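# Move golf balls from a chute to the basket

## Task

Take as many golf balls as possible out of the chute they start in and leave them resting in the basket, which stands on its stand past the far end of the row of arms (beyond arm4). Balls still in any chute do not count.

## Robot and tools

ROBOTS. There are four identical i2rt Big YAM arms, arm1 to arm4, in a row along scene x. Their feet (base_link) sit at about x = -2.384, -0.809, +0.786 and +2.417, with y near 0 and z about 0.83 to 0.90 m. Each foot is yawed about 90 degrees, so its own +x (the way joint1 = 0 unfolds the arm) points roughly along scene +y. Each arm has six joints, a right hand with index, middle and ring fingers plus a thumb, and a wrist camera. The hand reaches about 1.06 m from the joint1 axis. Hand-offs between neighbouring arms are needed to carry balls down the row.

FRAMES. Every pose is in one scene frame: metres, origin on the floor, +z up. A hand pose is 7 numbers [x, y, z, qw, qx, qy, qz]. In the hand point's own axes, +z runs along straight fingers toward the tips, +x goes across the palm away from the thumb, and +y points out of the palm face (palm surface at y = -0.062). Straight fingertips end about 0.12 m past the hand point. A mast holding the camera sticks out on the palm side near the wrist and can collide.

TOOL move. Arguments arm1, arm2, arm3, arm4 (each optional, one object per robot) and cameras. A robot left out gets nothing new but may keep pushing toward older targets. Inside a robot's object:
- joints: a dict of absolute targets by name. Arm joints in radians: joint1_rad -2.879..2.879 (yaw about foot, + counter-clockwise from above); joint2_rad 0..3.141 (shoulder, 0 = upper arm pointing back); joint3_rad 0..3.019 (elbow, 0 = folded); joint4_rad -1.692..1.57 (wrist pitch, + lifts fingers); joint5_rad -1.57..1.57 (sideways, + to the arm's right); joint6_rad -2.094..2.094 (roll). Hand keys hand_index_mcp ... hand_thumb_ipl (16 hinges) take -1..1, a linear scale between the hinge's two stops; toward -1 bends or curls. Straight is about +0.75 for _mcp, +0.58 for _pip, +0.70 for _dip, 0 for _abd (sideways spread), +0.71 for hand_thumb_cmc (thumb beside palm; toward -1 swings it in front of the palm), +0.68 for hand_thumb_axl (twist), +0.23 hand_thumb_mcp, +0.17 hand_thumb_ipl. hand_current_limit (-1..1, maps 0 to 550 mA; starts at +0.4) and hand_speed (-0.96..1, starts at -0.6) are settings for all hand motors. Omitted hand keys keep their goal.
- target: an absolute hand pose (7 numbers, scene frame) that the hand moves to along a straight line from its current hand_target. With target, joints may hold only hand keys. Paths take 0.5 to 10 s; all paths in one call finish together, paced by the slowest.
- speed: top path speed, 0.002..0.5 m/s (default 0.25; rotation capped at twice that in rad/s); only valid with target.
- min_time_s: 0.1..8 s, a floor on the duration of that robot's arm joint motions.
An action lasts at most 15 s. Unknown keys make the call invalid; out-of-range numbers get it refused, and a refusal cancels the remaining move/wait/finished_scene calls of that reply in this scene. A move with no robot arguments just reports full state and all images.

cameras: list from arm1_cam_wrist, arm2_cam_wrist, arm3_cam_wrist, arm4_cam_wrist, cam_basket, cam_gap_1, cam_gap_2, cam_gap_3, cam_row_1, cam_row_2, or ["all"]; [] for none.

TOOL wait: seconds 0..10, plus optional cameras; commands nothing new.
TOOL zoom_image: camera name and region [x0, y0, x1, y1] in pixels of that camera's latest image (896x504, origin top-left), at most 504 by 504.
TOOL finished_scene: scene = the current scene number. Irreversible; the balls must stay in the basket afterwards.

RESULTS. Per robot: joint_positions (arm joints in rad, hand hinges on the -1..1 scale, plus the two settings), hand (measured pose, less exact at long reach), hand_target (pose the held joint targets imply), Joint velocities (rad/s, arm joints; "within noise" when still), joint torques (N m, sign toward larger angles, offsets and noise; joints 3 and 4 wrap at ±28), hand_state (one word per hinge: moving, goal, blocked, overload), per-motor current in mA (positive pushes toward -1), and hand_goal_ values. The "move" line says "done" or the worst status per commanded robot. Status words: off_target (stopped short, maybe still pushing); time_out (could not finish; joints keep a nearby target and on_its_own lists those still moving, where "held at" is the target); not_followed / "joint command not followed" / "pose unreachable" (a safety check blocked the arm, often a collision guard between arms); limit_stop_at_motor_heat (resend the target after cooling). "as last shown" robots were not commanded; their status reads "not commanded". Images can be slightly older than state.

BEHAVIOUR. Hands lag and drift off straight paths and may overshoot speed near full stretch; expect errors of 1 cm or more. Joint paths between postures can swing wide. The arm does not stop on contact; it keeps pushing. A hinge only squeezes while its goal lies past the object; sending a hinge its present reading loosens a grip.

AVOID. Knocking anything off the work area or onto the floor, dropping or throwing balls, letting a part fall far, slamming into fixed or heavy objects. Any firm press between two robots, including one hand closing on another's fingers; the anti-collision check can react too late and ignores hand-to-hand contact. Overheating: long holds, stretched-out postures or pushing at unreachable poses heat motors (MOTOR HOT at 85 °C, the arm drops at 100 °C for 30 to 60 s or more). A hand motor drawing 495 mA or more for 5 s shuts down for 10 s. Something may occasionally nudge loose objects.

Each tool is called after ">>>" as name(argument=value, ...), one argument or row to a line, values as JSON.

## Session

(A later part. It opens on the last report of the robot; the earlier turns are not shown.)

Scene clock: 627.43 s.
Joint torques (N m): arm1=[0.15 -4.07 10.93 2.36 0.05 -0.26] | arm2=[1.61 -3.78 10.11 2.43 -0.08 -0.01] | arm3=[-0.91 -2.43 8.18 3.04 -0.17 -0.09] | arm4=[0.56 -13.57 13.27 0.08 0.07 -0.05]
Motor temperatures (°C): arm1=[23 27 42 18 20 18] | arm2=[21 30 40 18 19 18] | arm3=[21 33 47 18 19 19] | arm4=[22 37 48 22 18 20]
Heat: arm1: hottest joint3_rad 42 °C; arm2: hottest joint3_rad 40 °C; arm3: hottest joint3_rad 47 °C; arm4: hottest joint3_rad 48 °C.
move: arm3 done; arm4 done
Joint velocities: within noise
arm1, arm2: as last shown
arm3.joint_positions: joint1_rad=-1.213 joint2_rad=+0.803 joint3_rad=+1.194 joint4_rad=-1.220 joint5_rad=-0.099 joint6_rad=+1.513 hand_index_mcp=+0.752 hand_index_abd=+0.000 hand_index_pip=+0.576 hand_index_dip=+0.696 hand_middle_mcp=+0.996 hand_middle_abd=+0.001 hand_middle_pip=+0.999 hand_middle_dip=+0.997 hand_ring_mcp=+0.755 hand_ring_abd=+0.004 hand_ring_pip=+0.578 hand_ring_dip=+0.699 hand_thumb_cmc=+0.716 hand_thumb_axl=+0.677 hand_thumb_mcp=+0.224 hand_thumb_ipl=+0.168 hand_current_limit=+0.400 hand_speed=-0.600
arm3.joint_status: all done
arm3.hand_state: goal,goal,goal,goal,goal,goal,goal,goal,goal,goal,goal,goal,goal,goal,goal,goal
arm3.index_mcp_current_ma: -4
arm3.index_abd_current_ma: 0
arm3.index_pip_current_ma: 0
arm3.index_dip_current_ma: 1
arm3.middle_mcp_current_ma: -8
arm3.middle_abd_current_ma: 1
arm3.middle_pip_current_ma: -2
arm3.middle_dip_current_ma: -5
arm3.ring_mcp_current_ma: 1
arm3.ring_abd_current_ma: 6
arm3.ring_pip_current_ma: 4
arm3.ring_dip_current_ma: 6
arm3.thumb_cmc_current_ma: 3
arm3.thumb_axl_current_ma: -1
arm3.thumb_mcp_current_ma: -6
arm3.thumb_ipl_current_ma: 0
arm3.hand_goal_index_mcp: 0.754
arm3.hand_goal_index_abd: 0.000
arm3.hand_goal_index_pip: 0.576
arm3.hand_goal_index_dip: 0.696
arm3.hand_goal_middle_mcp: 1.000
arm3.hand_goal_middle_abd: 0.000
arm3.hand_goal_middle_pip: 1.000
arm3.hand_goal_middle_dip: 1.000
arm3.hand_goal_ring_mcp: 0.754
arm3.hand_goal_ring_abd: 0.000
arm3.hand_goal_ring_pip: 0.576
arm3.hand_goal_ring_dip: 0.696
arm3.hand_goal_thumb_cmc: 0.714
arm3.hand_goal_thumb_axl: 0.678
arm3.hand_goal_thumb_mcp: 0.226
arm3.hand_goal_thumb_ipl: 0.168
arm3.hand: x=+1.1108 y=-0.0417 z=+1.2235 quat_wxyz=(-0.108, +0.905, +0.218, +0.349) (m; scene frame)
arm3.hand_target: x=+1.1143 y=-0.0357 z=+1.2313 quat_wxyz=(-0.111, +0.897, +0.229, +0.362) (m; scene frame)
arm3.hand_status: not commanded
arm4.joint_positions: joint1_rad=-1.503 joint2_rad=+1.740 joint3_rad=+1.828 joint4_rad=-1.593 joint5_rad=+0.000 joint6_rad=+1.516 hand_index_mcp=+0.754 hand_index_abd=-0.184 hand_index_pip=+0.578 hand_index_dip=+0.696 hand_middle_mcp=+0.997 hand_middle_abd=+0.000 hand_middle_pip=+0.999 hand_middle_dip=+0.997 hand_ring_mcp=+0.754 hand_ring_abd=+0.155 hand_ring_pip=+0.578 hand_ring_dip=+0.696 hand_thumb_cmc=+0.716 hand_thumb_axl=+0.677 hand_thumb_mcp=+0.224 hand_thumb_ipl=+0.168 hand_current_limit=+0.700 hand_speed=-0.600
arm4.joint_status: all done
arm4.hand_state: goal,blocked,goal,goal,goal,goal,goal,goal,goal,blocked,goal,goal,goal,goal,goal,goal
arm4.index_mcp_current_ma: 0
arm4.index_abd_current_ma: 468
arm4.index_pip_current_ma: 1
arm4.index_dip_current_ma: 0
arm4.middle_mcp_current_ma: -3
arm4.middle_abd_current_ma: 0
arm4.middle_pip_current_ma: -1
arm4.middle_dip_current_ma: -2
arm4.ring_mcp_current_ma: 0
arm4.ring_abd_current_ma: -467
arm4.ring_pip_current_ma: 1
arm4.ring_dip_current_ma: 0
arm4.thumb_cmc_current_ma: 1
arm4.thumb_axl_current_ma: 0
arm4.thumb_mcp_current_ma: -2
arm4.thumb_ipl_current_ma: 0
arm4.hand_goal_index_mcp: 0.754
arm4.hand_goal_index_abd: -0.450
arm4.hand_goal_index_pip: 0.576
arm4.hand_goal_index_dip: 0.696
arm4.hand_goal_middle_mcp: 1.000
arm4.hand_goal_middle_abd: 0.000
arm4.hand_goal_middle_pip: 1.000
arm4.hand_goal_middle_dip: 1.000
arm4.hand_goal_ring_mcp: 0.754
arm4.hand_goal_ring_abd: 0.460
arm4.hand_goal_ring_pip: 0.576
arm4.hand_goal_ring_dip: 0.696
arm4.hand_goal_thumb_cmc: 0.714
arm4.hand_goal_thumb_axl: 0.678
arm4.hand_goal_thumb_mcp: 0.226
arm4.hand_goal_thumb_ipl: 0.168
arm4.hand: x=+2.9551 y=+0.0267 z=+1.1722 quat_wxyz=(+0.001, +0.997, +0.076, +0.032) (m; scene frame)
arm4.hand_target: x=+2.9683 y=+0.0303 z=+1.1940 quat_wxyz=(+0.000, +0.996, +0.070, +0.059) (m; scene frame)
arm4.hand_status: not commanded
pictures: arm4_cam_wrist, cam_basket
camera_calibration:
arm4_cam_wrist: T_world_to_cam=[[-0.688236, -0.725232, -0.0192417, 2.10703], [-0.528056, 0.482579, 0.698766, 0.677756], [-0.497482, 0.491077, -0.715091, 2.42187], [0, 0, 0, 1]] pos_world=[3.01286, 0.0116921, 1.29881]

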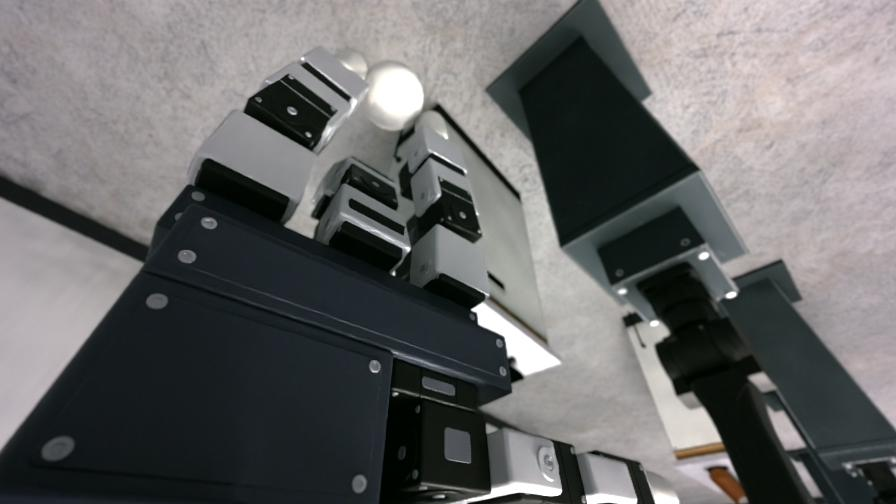

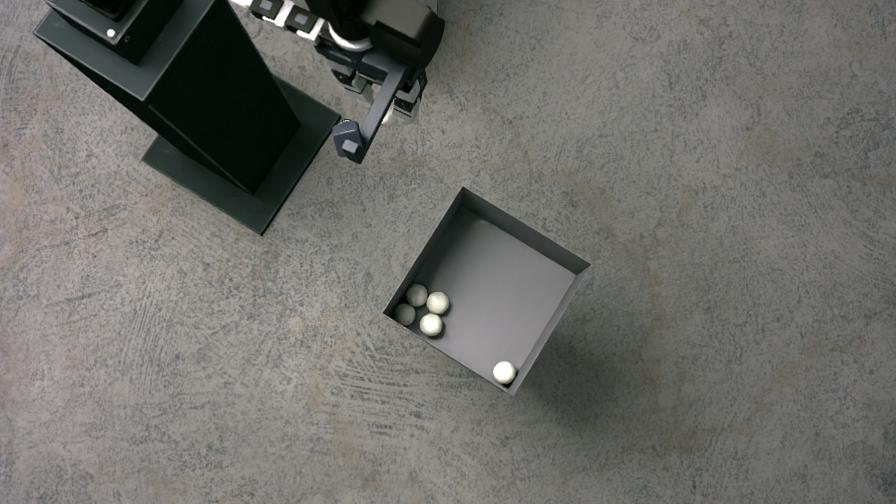

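Centre clear; 5 balls in basket. Usual drop.

>>> move(
  arm4={"target":[3.21,-0.09,1.12,0,1,0,0.02],"speed":0.2},
)

>>> move(
  arm4={"target":[3.21,-0.09,0.908,0,1,0,0.02],"speed":0.12},
)

>>> move(
  arm4={"target":[3.212,-0.09,0.886,0,1,0,0.02],"speed":0.06},
  cameras=["cam_basket"],
)

Scene clock: 630.70 s.
Joint torques (N m): arm1=[0.21 -4.13 10.92 2.36 0.04 -0.26] | arm2=[1.55 -3.96 10.09 2.36 -0.07 -0.01] | arm3=[-0.91 -2.43 8.18 3.04 -0.17 -0.1] | arm4=[0.97 -22.77 13.08 1.47 0.18 -0.29]
Motor temperatures (°C): arm1=[23 27 42 18 20 18] | arm2=[21 30 40 18 19 18] | arm3=[21 32 47 18 19 19] | arm4=[22 37 48 22 18 20]
Heat: arm1: hottest joint3_rad 42 °C; arm2: hottest joint3_rad 40 °C; arm3: hottest joint3_rad 47 °C; arm4: hottest joint3_rad 48 °C.
move: arm4 off_target
Joint velocities: within noise
arm1, arm2, arm3: as last shown
arm4.joint_positions: joint1_rad=-1.674 joint2_rad=+2.511 joint3_rad=+2.860 joint4_rad=-1.642 joint5_rad=+0.019 joint6_rad=+1.393 hand_index_mcp=+0.754 hand_index_abd=-0.184 hand_index_pip=+0.578 hand_index_dip=+0.696 hand_middle_mcp=+0.997 hand_middle_abd=+0.000 hand_middle_pip=+0.999 hand_middle_dip=+0.997 hand_ring_mcp=+0.754 hand_ring_abd=+0.155 hand_ring_pip=+0.578 hand_ring_dip=+0.696 hand_thumb_cmc=+0.716 hand_thumb_axl=+0.677 hand_thumb_mcp=+0.223 hand_thumb_ipl=+0.168 hand_current_limit=+0.700 hand_speed=-0.600
arm4.joint_status: not commanded
arm4.hand_state: goal,blocked,goal,goal,goal,goal,goal,goal,goal,blocked,goal,goal,goal,goal,goal,goal
arm4.index_mcp_current_ma: 0
arm4.index_abd_current_ma: 468
arm4.index_pip_current_ma: 1
arm4.index_dip_current_ma: 0
arm4.middle_mcp_current_ma: -3
arm4.middle_abd_current_ma: 0
arm4.middle_pip_current_ma: -1
arm4.middle_dip_current_ma: -2
arm4.ring_mcp_current_ma: 0
arm4.ring_abd_current_ma: -467
arm4.ring_pip_current_ma: 1
arm4.ring_dip_current_ma: 0
arm4.thumb_cmc_current_ma: 1
arm4.thumb_axl_current_ma: 0
arm4.thumb_mcp_current_ma: -3
arm4.thumb_ipl_current_ma: 0
arm4.hand_goal_index_mcp: 0.754
arm4.hand_goal_index_abd: -0.450
arm4.hand_goal_index_pip: 0.576
arm4.hand_goal_index_dip: 0.696
arm4.hand_goal_middle_mcp: 1.000
arm4.hand_goal_middle_abd: 0.000
arm4.hand_goal_middle_pip: 1.000
arm4.hand_goal_middle_dip: 1.000
arm4.hand_goal_ring_mcp: 0.754
arm4.hand_goal_ring_abd: 0.460
arm4.hand_goal_ring_pip: 0.576
arm4.hand_goal_ring_dip: 0.696
arm4.hand_goal_thumb_cmc: 0.714
arm4.hand_goal_thumb_axl: 0.678
arm4.hand_goal_thumb_mcp: 0.226
arm4.hand_goal_thumb_ipl: 0.168
arm4.hand: x=+3.1957 y=-0.0878 z=+1.0846 quat_wxyz=(+0.028, +0.989, +0.050, +0.135) (m; scene frame)
arm4.hand_target: x=+3.2059 y=-0.0896 z=+1.1197 quat_wxyz=(+0.036, +0.982, +0.056, +0.178) (m; scene frame)
arm4.hand_status: off_target (0.038 m and 14.8 deg from the pose sent, 0.285 m and 8.8 deg at the start; a joint's target at an end of its range on 47 of 65 steps)
pictures: none

Scene clock: 633.17 s.
Joint torques (N m): arm1=[0.09 -4.01 10.92 2.33 0.05 -0.26] | arm2=[1.49 -4.07 10.07 2.37 -0.08 -0.02] | arm3=[-0.97 -2.37 8.17 3.03 -0.17 -0.1] | arm4=[0.32 -23.82 13.03 0.73 -0.01 -0.04]
Motor temperatures (°C): arm1=[23 27 42 18 20 18] | arm2=[21 30 40 18 19 18] | arm3=[21 32 46 18 19 19] | arm4=[22 38 48 22 18 20]
Heat: arm1: hottest joint3_rad 42 °C; arm2: hottest joint3_rad 40 °C; arm3: hottest joint3_rad 46 °C; arm4: hottest joint3_rad 48 °C.
move: arm4 off_target
Joint velocities: within noise
arm1, arm2, arm3: as last shown
arm4.joint_positions: joint1_rad=-1.674 joint2_rad=+2.777 joint3_rad=+2.861 joint4_rad=-1.594 joint5_rad=-0.001 joint6_rad=+1.442 hand_index_mcp=+0.754 hand_index_abd=-0.184 hand_index_pip=+0.578 hand_index_dip=+0.696 hand_middle_mcp=+0.997 hand_middle_abd=+0.000 hand_middle_pip=+0.999 hand_middle_dip=+0.997 hand_ring_mcp=+0.754 hand_ring_abd=+0.155 hand_ring_pip=+0.578 hand_ring_dip=+0.696 hand_thumb_cmc=+0.716 hand_thumb_axl=+0.677 hand_thumb_mcp=+0.223 hand_thumb_ipl=+0.168 hand_current_limit=+0.700 hand_speed=-0.600
arm4.joint_status: not commanded
arm4.hand_state: goal,blocked,goal,goal,goal,goal,goal,goal,goal,blocked,goal,goal,goal,goal,goal,goal
arm4.index_mcp_current_ma: 0
arm4.index_abd_current_ma: 467
arm4.index_pip_current_ma: 1
arm4.index_dip_current_ma: 0
arm4.middle_mcp_current_ma: -3
arm4.middle_abd_current_ma: 0
arm4.middle_pip_current_ma: -1
arm4.middle_dip_current_ma: -2
arm4.ring_mcp_current_ma: 0
arm4.ring_abd_current_ma: -467
arm4.ring_pip_current_ma: 1
arm4.ring_dip_current_ma: 0
arm4.thumb_cmc_current_ma: 1
arm4.thumb_axl_current_ma: 0
arm4.thumb_mcp_current_ma: -3
arm4.thumb_ipl_current_ma: 0
arm4.hand_goal_index_mcp: 0.754
arm4.hand_goal_index_abd: -0.450
arm4.hand_goal_index_pip: 0.576
arm4.hand_goal_index_dip: 0.696
arm4.hand_goal_middle_mcp: 1.000
arm4.hand_goal_middle_abd: 0.000
arm4.hand_goal_middle_pip: 1.000
arm4.hand_goal_middle_dip: 1.000
arm4.hand_goal_ring_mcp: 0.754
arm4.hand_goal_ring_abd: 0.460
arm4.hand_goal_ring_pip: 0.576
arm4.hand_goal_ring_dip: 0.696
arm4.hand_goal_thumb_cmc: 0.714
arm4.hand_goal_thumb_axl: 0.678
arm4.hand_goal_thumb_mcp: 0.226
arm4.hand_goal_thumb_ipl: 0.168
arm4.hand: x=+3.1926 y=-0.0844 z=+0.8799 quat_wxyz=(+0.004, +0.999, +0.028, +0.029) (m; scene frame)
arm4.hand_target: x=+3.2069 y=-0.0898 z=+0.9084 quat_wxyz=(+0.007, +0.997, +0.018, +0.069) (m; scene frame)
arm4.hand_status: off_target (0.034 m and 3.4 deg from the pose sent, 0.177 m and 14.8 deg at the start; a joint's target at an end of its range on 49 of 74 steps)
pictures: none

Scene clock: 634.60 s.
Joint torques (N m): arm1=[0.26 -4.25 10.91 2.37 0.05 -0.27] | arm2=[1.49 -4.07 10.07 2.37 -0.08 -0.01] | arm3=[-0.91 -2.37 8.18 3.03 -0.17 -0.09] | arm4=[0.38 -22.89 13.05 0.81 -0.02 -0.06]
Motor temperatures (°C): arm1=[23 27 42 18 20 18] | arm2=[21 29 40 18 19 18] | arm3=[21 32 46 18 19 19] | arm4=[22 38 48 22 18 20]
Heat: arm1: hottest joint3_rad 42 °C; arm2: hottest joint3_rad 40 °C; arm3: hottest joint3_rad 46 °C; arm4: hottest joint3_rad 48 °C.
move: arm4 off_target
Joint velocities: within noise
arm1, arm2, arm3: as last shown
arm4.joint_positions: joint1_rad=-1.674 joint2_rad=+2.794 joint3_rad=+2.861 joint4_rad=-1.569 joint5_rad=-0.002 joint6_rad=+1.444 hand_index_mcp=+0.754 hand_index_abd=-0.184 hand_index_pip=+0.578 hand_index_dip=+0.696 hand_middle_mcp=+0.997 hand_middle_abd=+0.000 hand_middle_pip=+0.999 hand_middle_dip=+0.997 hand_ring_mcp=+0.754 hand_ring_abd=+0.155 hand_ring_pip=+0.578 hand_ring_dip=+0.696 hand_thumb_cmc=+0.716 hand_thumb_axl=+0.677 hand_thumb_mcp=+0.223 hand_thumb_ipl=+0.168 hand_current_limit=+0.700 hand_speed=-0.600
arm4.joint_status: not commanded
arm4.hand_state: goal,blocked,goal,goal,goal,goal,goal,goal,goal,blocked,goal,goal,goal,goal,goal,goal
arm4.index_mcp_current_ma: 0
arm4.index_abd_current_ma: 467
arm4.index_pip_current_ma: 1
arm4.index_dip_current_ma: 0
arm4.middle_mcp_current_ma: -3
arm4.middle_abd_current_ma: 0
arm4.middle_pip_current_ma: -1
arm4.middle_dip_current_ma: -2
arm4.ring_mcp_current_ma: 0
arm4.ring_abd_current_ma: -467
arm4.ring_pip_current_ma: 1
arm4.ring_dip_current_ma: 0
arm4.thumb_cmc_current_ma: 1
arm4.thumb_axl_current_ma: 0
arm4.thumb_mcp_current_ma: -3
arm4.thumb_ipl_current_ma: 0
arm4.hand_goal_index_mcp: 0.754
arm4.hand_goal_index_abd: -0.450
arm4.hand_goal_index_pip: 0.576
arm4.hand_goal_index_dip: 0.696
arm4.hand_goal_middle_mcp: 1.000
arm4.hand_goal_middle_abd: 0.000
arm4.hand_goal_middle_pip: 1.000
arm4.hand_goal_middle_dip: 1.000
arm4.hand_goal_ring_mcp: 0.754
arm4.hand_goal_ring_abd: 0.460
arm4.hand_goal_ring_pip: 0.576
arm4.hand_goal_ring_dip: 0.696
arm4.hand_goal_thumb_cmc: 0.714
arm4.hand_goal_thumb_axl: 0.678
arm4.hand_goal_thumb_mcp: 0.226
arm4.hand_goal_thumb_ipl: 0.168
arm4.hand: x=+3.1960 y=-0.0845 z=+0.8674 quat_wxyz=(+0.004, +0.999, +0.027, +0.033) (m; scene frame)
arm4.hand_target: x=+3.2093 y=-0.0899 z=+0.8864 quat_wxyz=(+0.006, +0.998, +0.017, +0.067) (m; scene frame)
arm4.hand_status: off_target (0.025 m and 3.4 deg from the pose sent, 0.021 m and 3.4 deg at the start; a joint's target at an end of its range on 38 of 43 steps)
pictures: cam_basket

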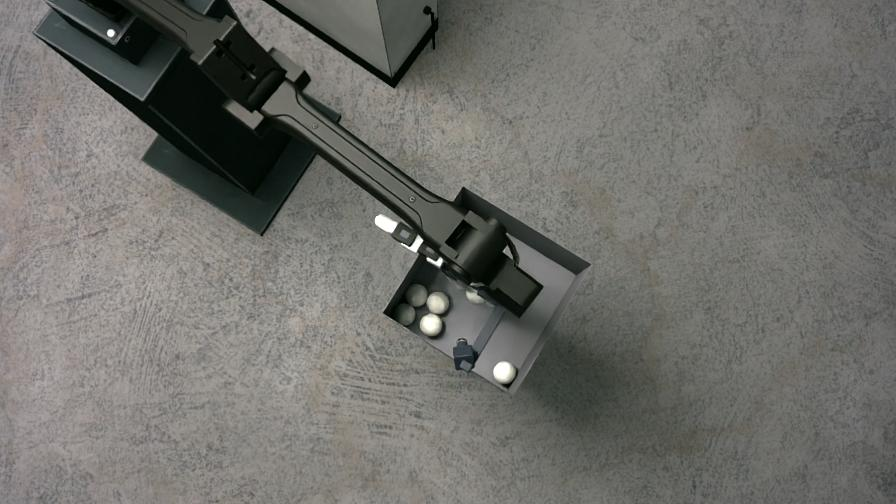

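>>> move(
  arm4={"joints":{"hand_index_abd":0.05,"hand_ring_abd":-0.05}},
)

>>> move(
  arm4={"target":[3.205,-0.09,1.10,0,1,0,0.02],"speed":0.15},
)

>>> move(
  arm4={"joints":{"joint1_rad":-1.5,"joint2_rad":1.75,"joint3_rad":1.9,"joint4_rad":-1.6,"joint5_rad":0,"joint6_rad":1.53,"hand_current_limit":0.4},"min_time_s":4},
  cameras=["cam_basket"],
)

>>> zoom_image(
  camera="cam_basket",
  region=[350, 170, 620, 400],
)

Scene clock: 636.10 s.
Joint torques (N m): arm1=[0.09 -4.07 10.93 2.36 0.05 -0.25] | arm2=[1.44 -4.01 10.07 2.37 -0.07 -0.01] | arm3=[-0.91 -2.43 8.17 3.03 -0.17 -0.1] | arm4=[0.32 -22.95 13.05 0.79 -0.01 -0.06]
Motor temperatures (°C): arm1=[23 26 42 18 20 18] | arm2=[21 29 40 18 19 18] | arm3=[21 32 46 18 19 19] | arm4=[22 38 48 22 18 20]
Heat: arm1: hottest joint3_rad 42 °C; arm2: hottest joint3_rad 40 °C; arm3: hottest joint3_rad 46 °C; arm4: hottest joint3_rad 48 °C.
move: arm4 done
Joint velocities: within noise
arm1, arm2, arm3: as last shown
arm4.joint_positions: joint1_rad=-1.674 joint2_rad=+2.794 joint3_rad=+2.861 joint4_rad=-1.569 joint5_rad=-0.002 joint6_rad=+1.444 hand_index_mcp=+0.754 hand_index_abd=+0.047 hand_index_pip=+0.578 hand_index_dip=+0.696 hand_middle_mcp=+0.997 hand_middle_abd=+0.000 hand_middle_pip=+0.999 hand_middle_dip=+0.997 hand_ring_mcp=+0.754 hand_ring_abd=-0.046 hand_ring_pip=+0.578 hand_ring_dip=+0.696 hand_thumb_cmc=+0.716 hand_thumb_axl=+0.677 hand_thumb_mcp=+0.223 hand_thumb_ipl=+0.168 hand_current_limit=+0.700 hand_speed=-0.600
arm4.joint_status: all done
arm4.hand_state: goal,goal,goal,goal,goal,goal,goal,goal,goal,goal,goal,goal,goal,goal,goal,goal
arm4.index_mcp_current_ma: 0
arm4.index_abd_current_ma: -2
arm4.index_pip_current_ma: 1
arm4.index_dip_current_ma: 0
arm4.middle_mcp_current_ma: -3
arm4.middle_abd_current_ma: 0
arm4.middle_pip_current_ma: -1
arm4.middle_dip_current_ma: -2
arm4.ring_mcp_current_ma: 0
arm4.ring_abd_current_ma: 3
arm4.ring_pip_current_ma: 1
arm4.ring_dip_current_ma: 0
arm4.thumb_cmc_current_ma: 1
arm4.thumb_axl_current_ma: 0
arm4.thumb_mcp_current_ma: -3
arm4.thumb_ipl_current_ma: 0
arm4.hand_goal_index_mcp: 0.754
arm4.hand_goal_index_abd: 0.050
arm4.hand_goal_index_pip: 0.576
arm4.hand_goal_index_dip: 0.696
arm4.hand_goal_middle_mcp: 1.000
arm4.hand_goal_middle_abd: 0.000
arm4.hand_goal_middle_pip: 1.000
arm4.hand_goal_middle_dip: 1.000
arm4.hand_goal_ring_mcp: 0.754
arm4.hand_goal_ring_abd: -0.050
arm4.hand_goal_ring_pip: 0.576
arm4.hand_goal_ring_dip: 0.696
arm4.hand_goal_thumb_cmc: 0.714
arm4.hand_goal_thumb_axl: 0.678
arm4.hand_goal_thumb_mcp: 0.226
arm4.hand_goal_thumb_ipl: 0.168
arm4.hand: x=+3.1960 y=-0.0845 z=+0.8674 quat_wxyz=(+0.004, +0.999, +0.027, +0.033) (m; scene frame)
arm4.hand_target: x=+3.2093 y=-0.0899 z=+0.8864 quat_wxyz=(+0.006, +0.998, +0.017, +0.067) (m; scene frame)
arm4.hand_status: not commanded
pictures: none

Scene clock: 638.13 s.
Joint torques (N m): arm1=[0.21 -4.13 10.91 2.37 0.04 -0.26] | arm2=[1.55 -4.01 10.13 2.4 -0.08 -0.02] | arm3=[-0.91 -2.43 8.17 3.06 -0.17 -0.1] | arm4=[0.5 -24.88 12.57 0.76 0.18 -0.3]
Motor temperatures (°C): arm1=[23 26 42 18 20 18] | arm2=[21 29 40 18 19 18] | arm3=[21 31 46 18 19 19] | arm4=[22 38 48 22 18 20]
Heat: arm1: hottest joint3_rad 42 °C; arm2: hottest joint3_rad 40 °C; arm3: hottest joint3_rad 46 °C; arm4: hottest joint3_rad 48 °C.
move: arm4 off_target
Joint velocities: within noise
arm1, arm2, arm3: as last shown
arm4.joint_positions: joint1_rad=-1.674 joint2_rad=+2.551 joint3_rad=+2.866 joint4_rad=-1.652 joint5_rad=+0.013 joint6_rad=+1.410 hand_index_mcp=+0.754 hand_index_abd=+0.048 hand_index_pip=+0.578 hand_index_dip=+0.696 hand_middle_mcp=+0.997 hand_middle_abd=+0.000 hand_middle_pip=+0.999 hand_middle_dip=+0.997 hand_ring_mcp=+0.754 hand_ring_abd=-0.047 hand_ring_pip=+0.578 hand_ring_dip=+0.696 hand_thumb_cmc=+0.716 hand_thumb_axl=+0.677 hand_thumb_mcp=+0.223 hand_thumb_ipl=+0.168 hand_current_limit=+0.700 hand_speed=-0.600
arm4.joint_status: not commanded
arm4.hand_state: goal,goal,goal,goal,goal,goal,goal,goal,goal,goal,goal,goal,goal,goal,goal,goal
arm4.index_mcp_current_ma: 0
arm4.index_abd_current_ma: -1
arm4.index_pip_current_ma: 1
arm4.index_dip_current_ma: 0
arm4.middle_mcp_current_ma: -3
arm4.middle_abd_current_ma: 0
arm4.middle_pip_current_ma: -1
arm4.middle_dip_current_ma: -2
arm4.ring_mcp_current_ma: 0
arm4.ring_abd_current_ma: 2
arm4.ring_pip_current_ma: 1
arm4.ring_dip_current_ma: 0
arm4.thumb_cmc_current_ma: 1
arm4.thumb_axl_current_ma: 0
arm4.thumb_mcp_current_ma: -3
arm4.thumb_ipl_current_ma: 0
arm4.hand_goal_index_mcp: 0.754
arm4.hand_goal_index_abd: 0.050
arm4.hand_goal_index_pip: 0.576
arm4.hand_goal_index_dip: 0.696
arm4.hand_goal_middle_mcp: 1.000
arm4.hand_goal_middle_abd: 0.000
arm4.hand_goal_middle_pip: 1.000
arm4.hand_goal_middle_dip: 1.000
arm4.hand_goal_ring_mcp: 0.754
arm4.hand_goal_ring_abd: -0.050
arm4.hand_goal_ring_pip: 0.576
arm4.hand_goal_ring_dip: 0.696
arm4.hand_goal_thumb_cmc: 0.714
arm4.hand_goal_thumb_axl: 0.678
arm4.hand_goal_thumb_mcp: 0.226
arm4.hand_goal_thumb_ipl: 0.168
arm4.hand: x=+3.1947 y=-0.0867 z=+1.0557 quat_wxyz=(+0.022, +0.992, +0.043, +0.114) (m; scene frame)
arm4.hand_target: x=+3.2011 y=-0.0896 z=+1.0993 quat_wxyz=(+0.029, +0.986, +0.048, +0.156) (m; scene frame)
arm4.hand_status: off_target (0.046 m and 12.2 deg from the pose sent, 0.233 m and 3.5 deg at the start; a joint's target at an end of its range on 57 of 61 steps)
pictures: none

Scene clock: 642.50 s.
Joint torques (N m): arm1=[0.15 -3.9 10.91 2.37 0.05 -0.26] | arm2=[1.49 -3.9 10.1 2.37 -0.08 -0.01] | arm3=[-0.91 -2.43 8.18 3.03 -0.17 -0.1] | arm4=[1.2 -16.44 7.61 0.9 -0.01 -0.01]
Motor temperatures (°C): arm1=[23 26 42 18 20 18] | arm2=[21 29 40 18 19 18] | arm3=[21 31 45 18 19 19] | arm4=[22 39 48 22 18 20]
Heat: arm1: hottest joint3_rad 42 °C; arm2: hottest joint3_rad 40 °C; arm3: hottest joint3_rad 45 °C; arm4: hottest joint3_rad 48 °C.
move: arm4 done
Joint velocities: within noise
arm1.joint_positions: joint1_rad=-1.207 joint2_rad=+0.807 joint3_rad=+1.209 joint4_rad=-1.224 joint5_rad=-0.102 joint6_rad=+1.513 hand_index_mcp=+0.750 hand_index_abd=+0.179 hand_index_pip=+0.574 hand_index_dip=+0.695 hand_middle_mcp=+0.754 hand_middle_abd=-0.146 hand_middle_pip=+0.578 hand_middle_dip=+0.698 hand_ring_mcp=-0.467 hand_ring_abd=+0.000 hand_ring_pip=-0.737 hand_ring_dip=+0.703 hand_thumb_cmc=+0.715 hand_thumb_axl=+0.677 hand_thumb_mcp=-0.487 hand_thumb_ipl=+0.168 hand_current_limit=+0.400 hand_speed=-0.600
arm1.joint_status: not commanded
arm1.hand_state: goal,goal,goal,goal,goal,goal,goal,goal,goal,goal,goal,goal,goal,goal,overload,goal
arm1.index_mcp_current_ma: 0
arm1.index_abd_current_ma: 0
arm1.index_pip_current_ma: 0
arm1.index_dip_current_ma: 0
arm1.middle_mcp_current_ma: 0
arm1.middle_abd_current_ma: 0
arm1.middle_pip_current_ma: 0
arm1.middle_dip_current_ma: 0
arm1.ring_mcp_current_ma: 3
arm1.ring_abd_current_ma: 0
arm1.ring_pip_current_ma: 0
arm1.ring_dip_current_ma: 0
arm1.thumb_cmc_current_ma: 0
arm1.thumb_axl_current_ma: 0
arm1.thumb_mcp_current_ma: 0
arm1.thumb_ipl_current_ma: 0
arm1.hand_goal_index_mcp: 0.754
arm1.hand_goal_index_abd: 0.180
arm1.hand_goal_index_pip: 0.576
arm1.hand_goal_index_dip: 0.696
arm1.hand_goal_middle_mcp: 0.754
arm1.hand_goal_middle_abd: -0.150
arm1.hand_goal_middle_pip: 0.576
arm1.hand_goal_middle_dip: 0.696
arm1.hand_goal_ring_mcp: -0.480
arm1.hand_goal_ring_abd: 0.000
arm1.hand_goal_ring_pip: -0.740
arm1.hand_goal_ring_dip: 0.700
arm1.hand_goal_thumb_cmc: 0.714
arm1.hand_goal_thumb_axl: 0.678
arm1.hand_goal_thumb_mcp: 0.226
arm1.hand_goal_thumb_ipl: 0.168
arm1.hand: x=-2.0601 y=+0.1547 z=+1.2293 quat_wxyz=(-0.123, +0.896, +0.252, +0.343) (m; scene frame)
arm1.hand_target: x=-2.0575 y=+0.1576 z=+1.2316 quat_wxyz=(-0.123, +0.890, +0.259, +0.354) (m; scene frame)
arm1.hand_status: not commanded
arm2, arm3: as last shown
arm4.joint_positions: joint1_rad=-1.507 joint2_rad=+1.772 joint3_rad=+1.909 joint4_rad=-1.610 joint5_rad=+0.002 joint6_rad=+1.516 hand_index_mcp=+0.754 hand_index_abd=+0.048 hand_index_pip=+0.578 hand_index_dip=+0.696 hand_middle_mcp=+0.997 hand_middle_abd=+0.000 hand_middle_pip=+0.999 hand_middle_dip=+0.997 hand_ring_mcp=+0.754 hand_ring_abd=-0.047 hand_ring_pip=+0.578 hand_ring_dip=+0.696 hand_thumb_cmc=+0.716 hand_thumb_axl=+0.677 hand_thumb_mcp=+0.223 hand_thumb_ipl=+0.168 hand_current_limit=+0.400 hand_speed=-0.600
arm4.joint_status: all done
arm4.hand_state: goal,goal,goal,goal,goal,goal,goal,goal,goal,goal,goal,goal,goal,goal,goal,goal
arm4.index_mcp_current_ma: 0
arm4.index_abd_current_ma: -1
arm4.index_pip_current_ma: 1
arm4.index_dip_current_ma: 0
arm4.middle_mcp_current_ma: -3
arm4.middle_abd_current_ma: 0
arm4.middle_pip_current_ma: -1
arm4.middle_dip_current_ma: -2
arm4.ring_mcp_current_ma: 0
arm4.ring_abd_current_ma: 2
arm4.ring_pip_current_ma: 1
arm4.ring_dip_current_ma: 0
arm4.thumb_cmc_current_ma: 1
arm4.thumb_axl_current_ma: 0
arm4.thumb_mcp_current_ma: -3
arm4.thumb_ipl_current_ma: 0
arm4.hand_goal_index_mcp: 0.754
arm4.hand_goal_index_abd: 0.050
arm4.hand_goal_index_pip: 0.576
arm4.hand_goal_index_dip: 0.696
arm4.hand_goal_middle_mcp: 1.000
arm4.hand_goal_middle_abd: 0.000
arm4.hand_goal_middle_pip: 1.000
arm4.hand_goal_middle_dip: 1.000
arm4.hand_goal_ring_mcp: 0.754
arm4.hand_goal_ring_abd: -0.050
arm4.hand_goal_ring_pip: 0.576
arm4.hand_goal_ring_dip: 0.696
arm4.hand_goal_thumb_cmc: 0.714
arm4.hand_goal_thumb_axl: 0.678
arm4.hand_goal_thumb_mcp: 0.226
arm4.hand_goal_thumb_ipl: 0.168
arm4.hand: x=+2.9722 y=+0.0260 z=+1.1865 quat_wxyz=(+0.002, +0.996, +0.074, +0.048) (m; scene frame)
arm4.hand_target: x=+2.9683 y=+0.0302 z=+1.1942 quat_wxyz=(+0.000, +0.996, +0.070, +0.060) (m; scene frame)
arm4.hand_status: not commanded
pictures: cam_basket

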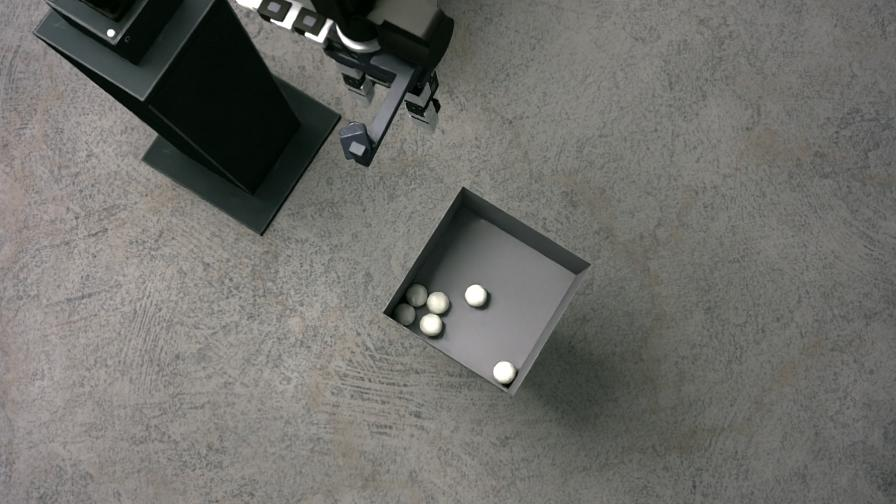

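Scaled by 1.867 from the camera's 896x504 image, which has a finer 1280x720 frame.

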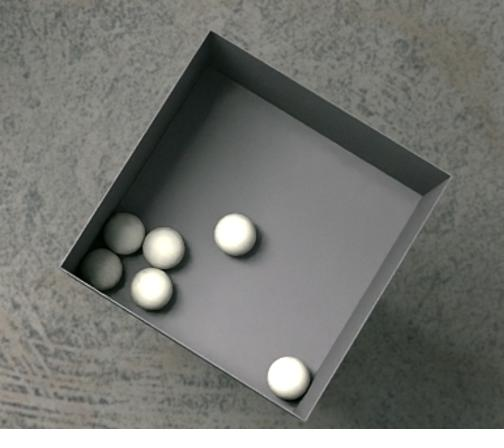

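Six balls in the basket.

>>> finished_scene(
  scene=2,
)

The scene is finished: the task was done.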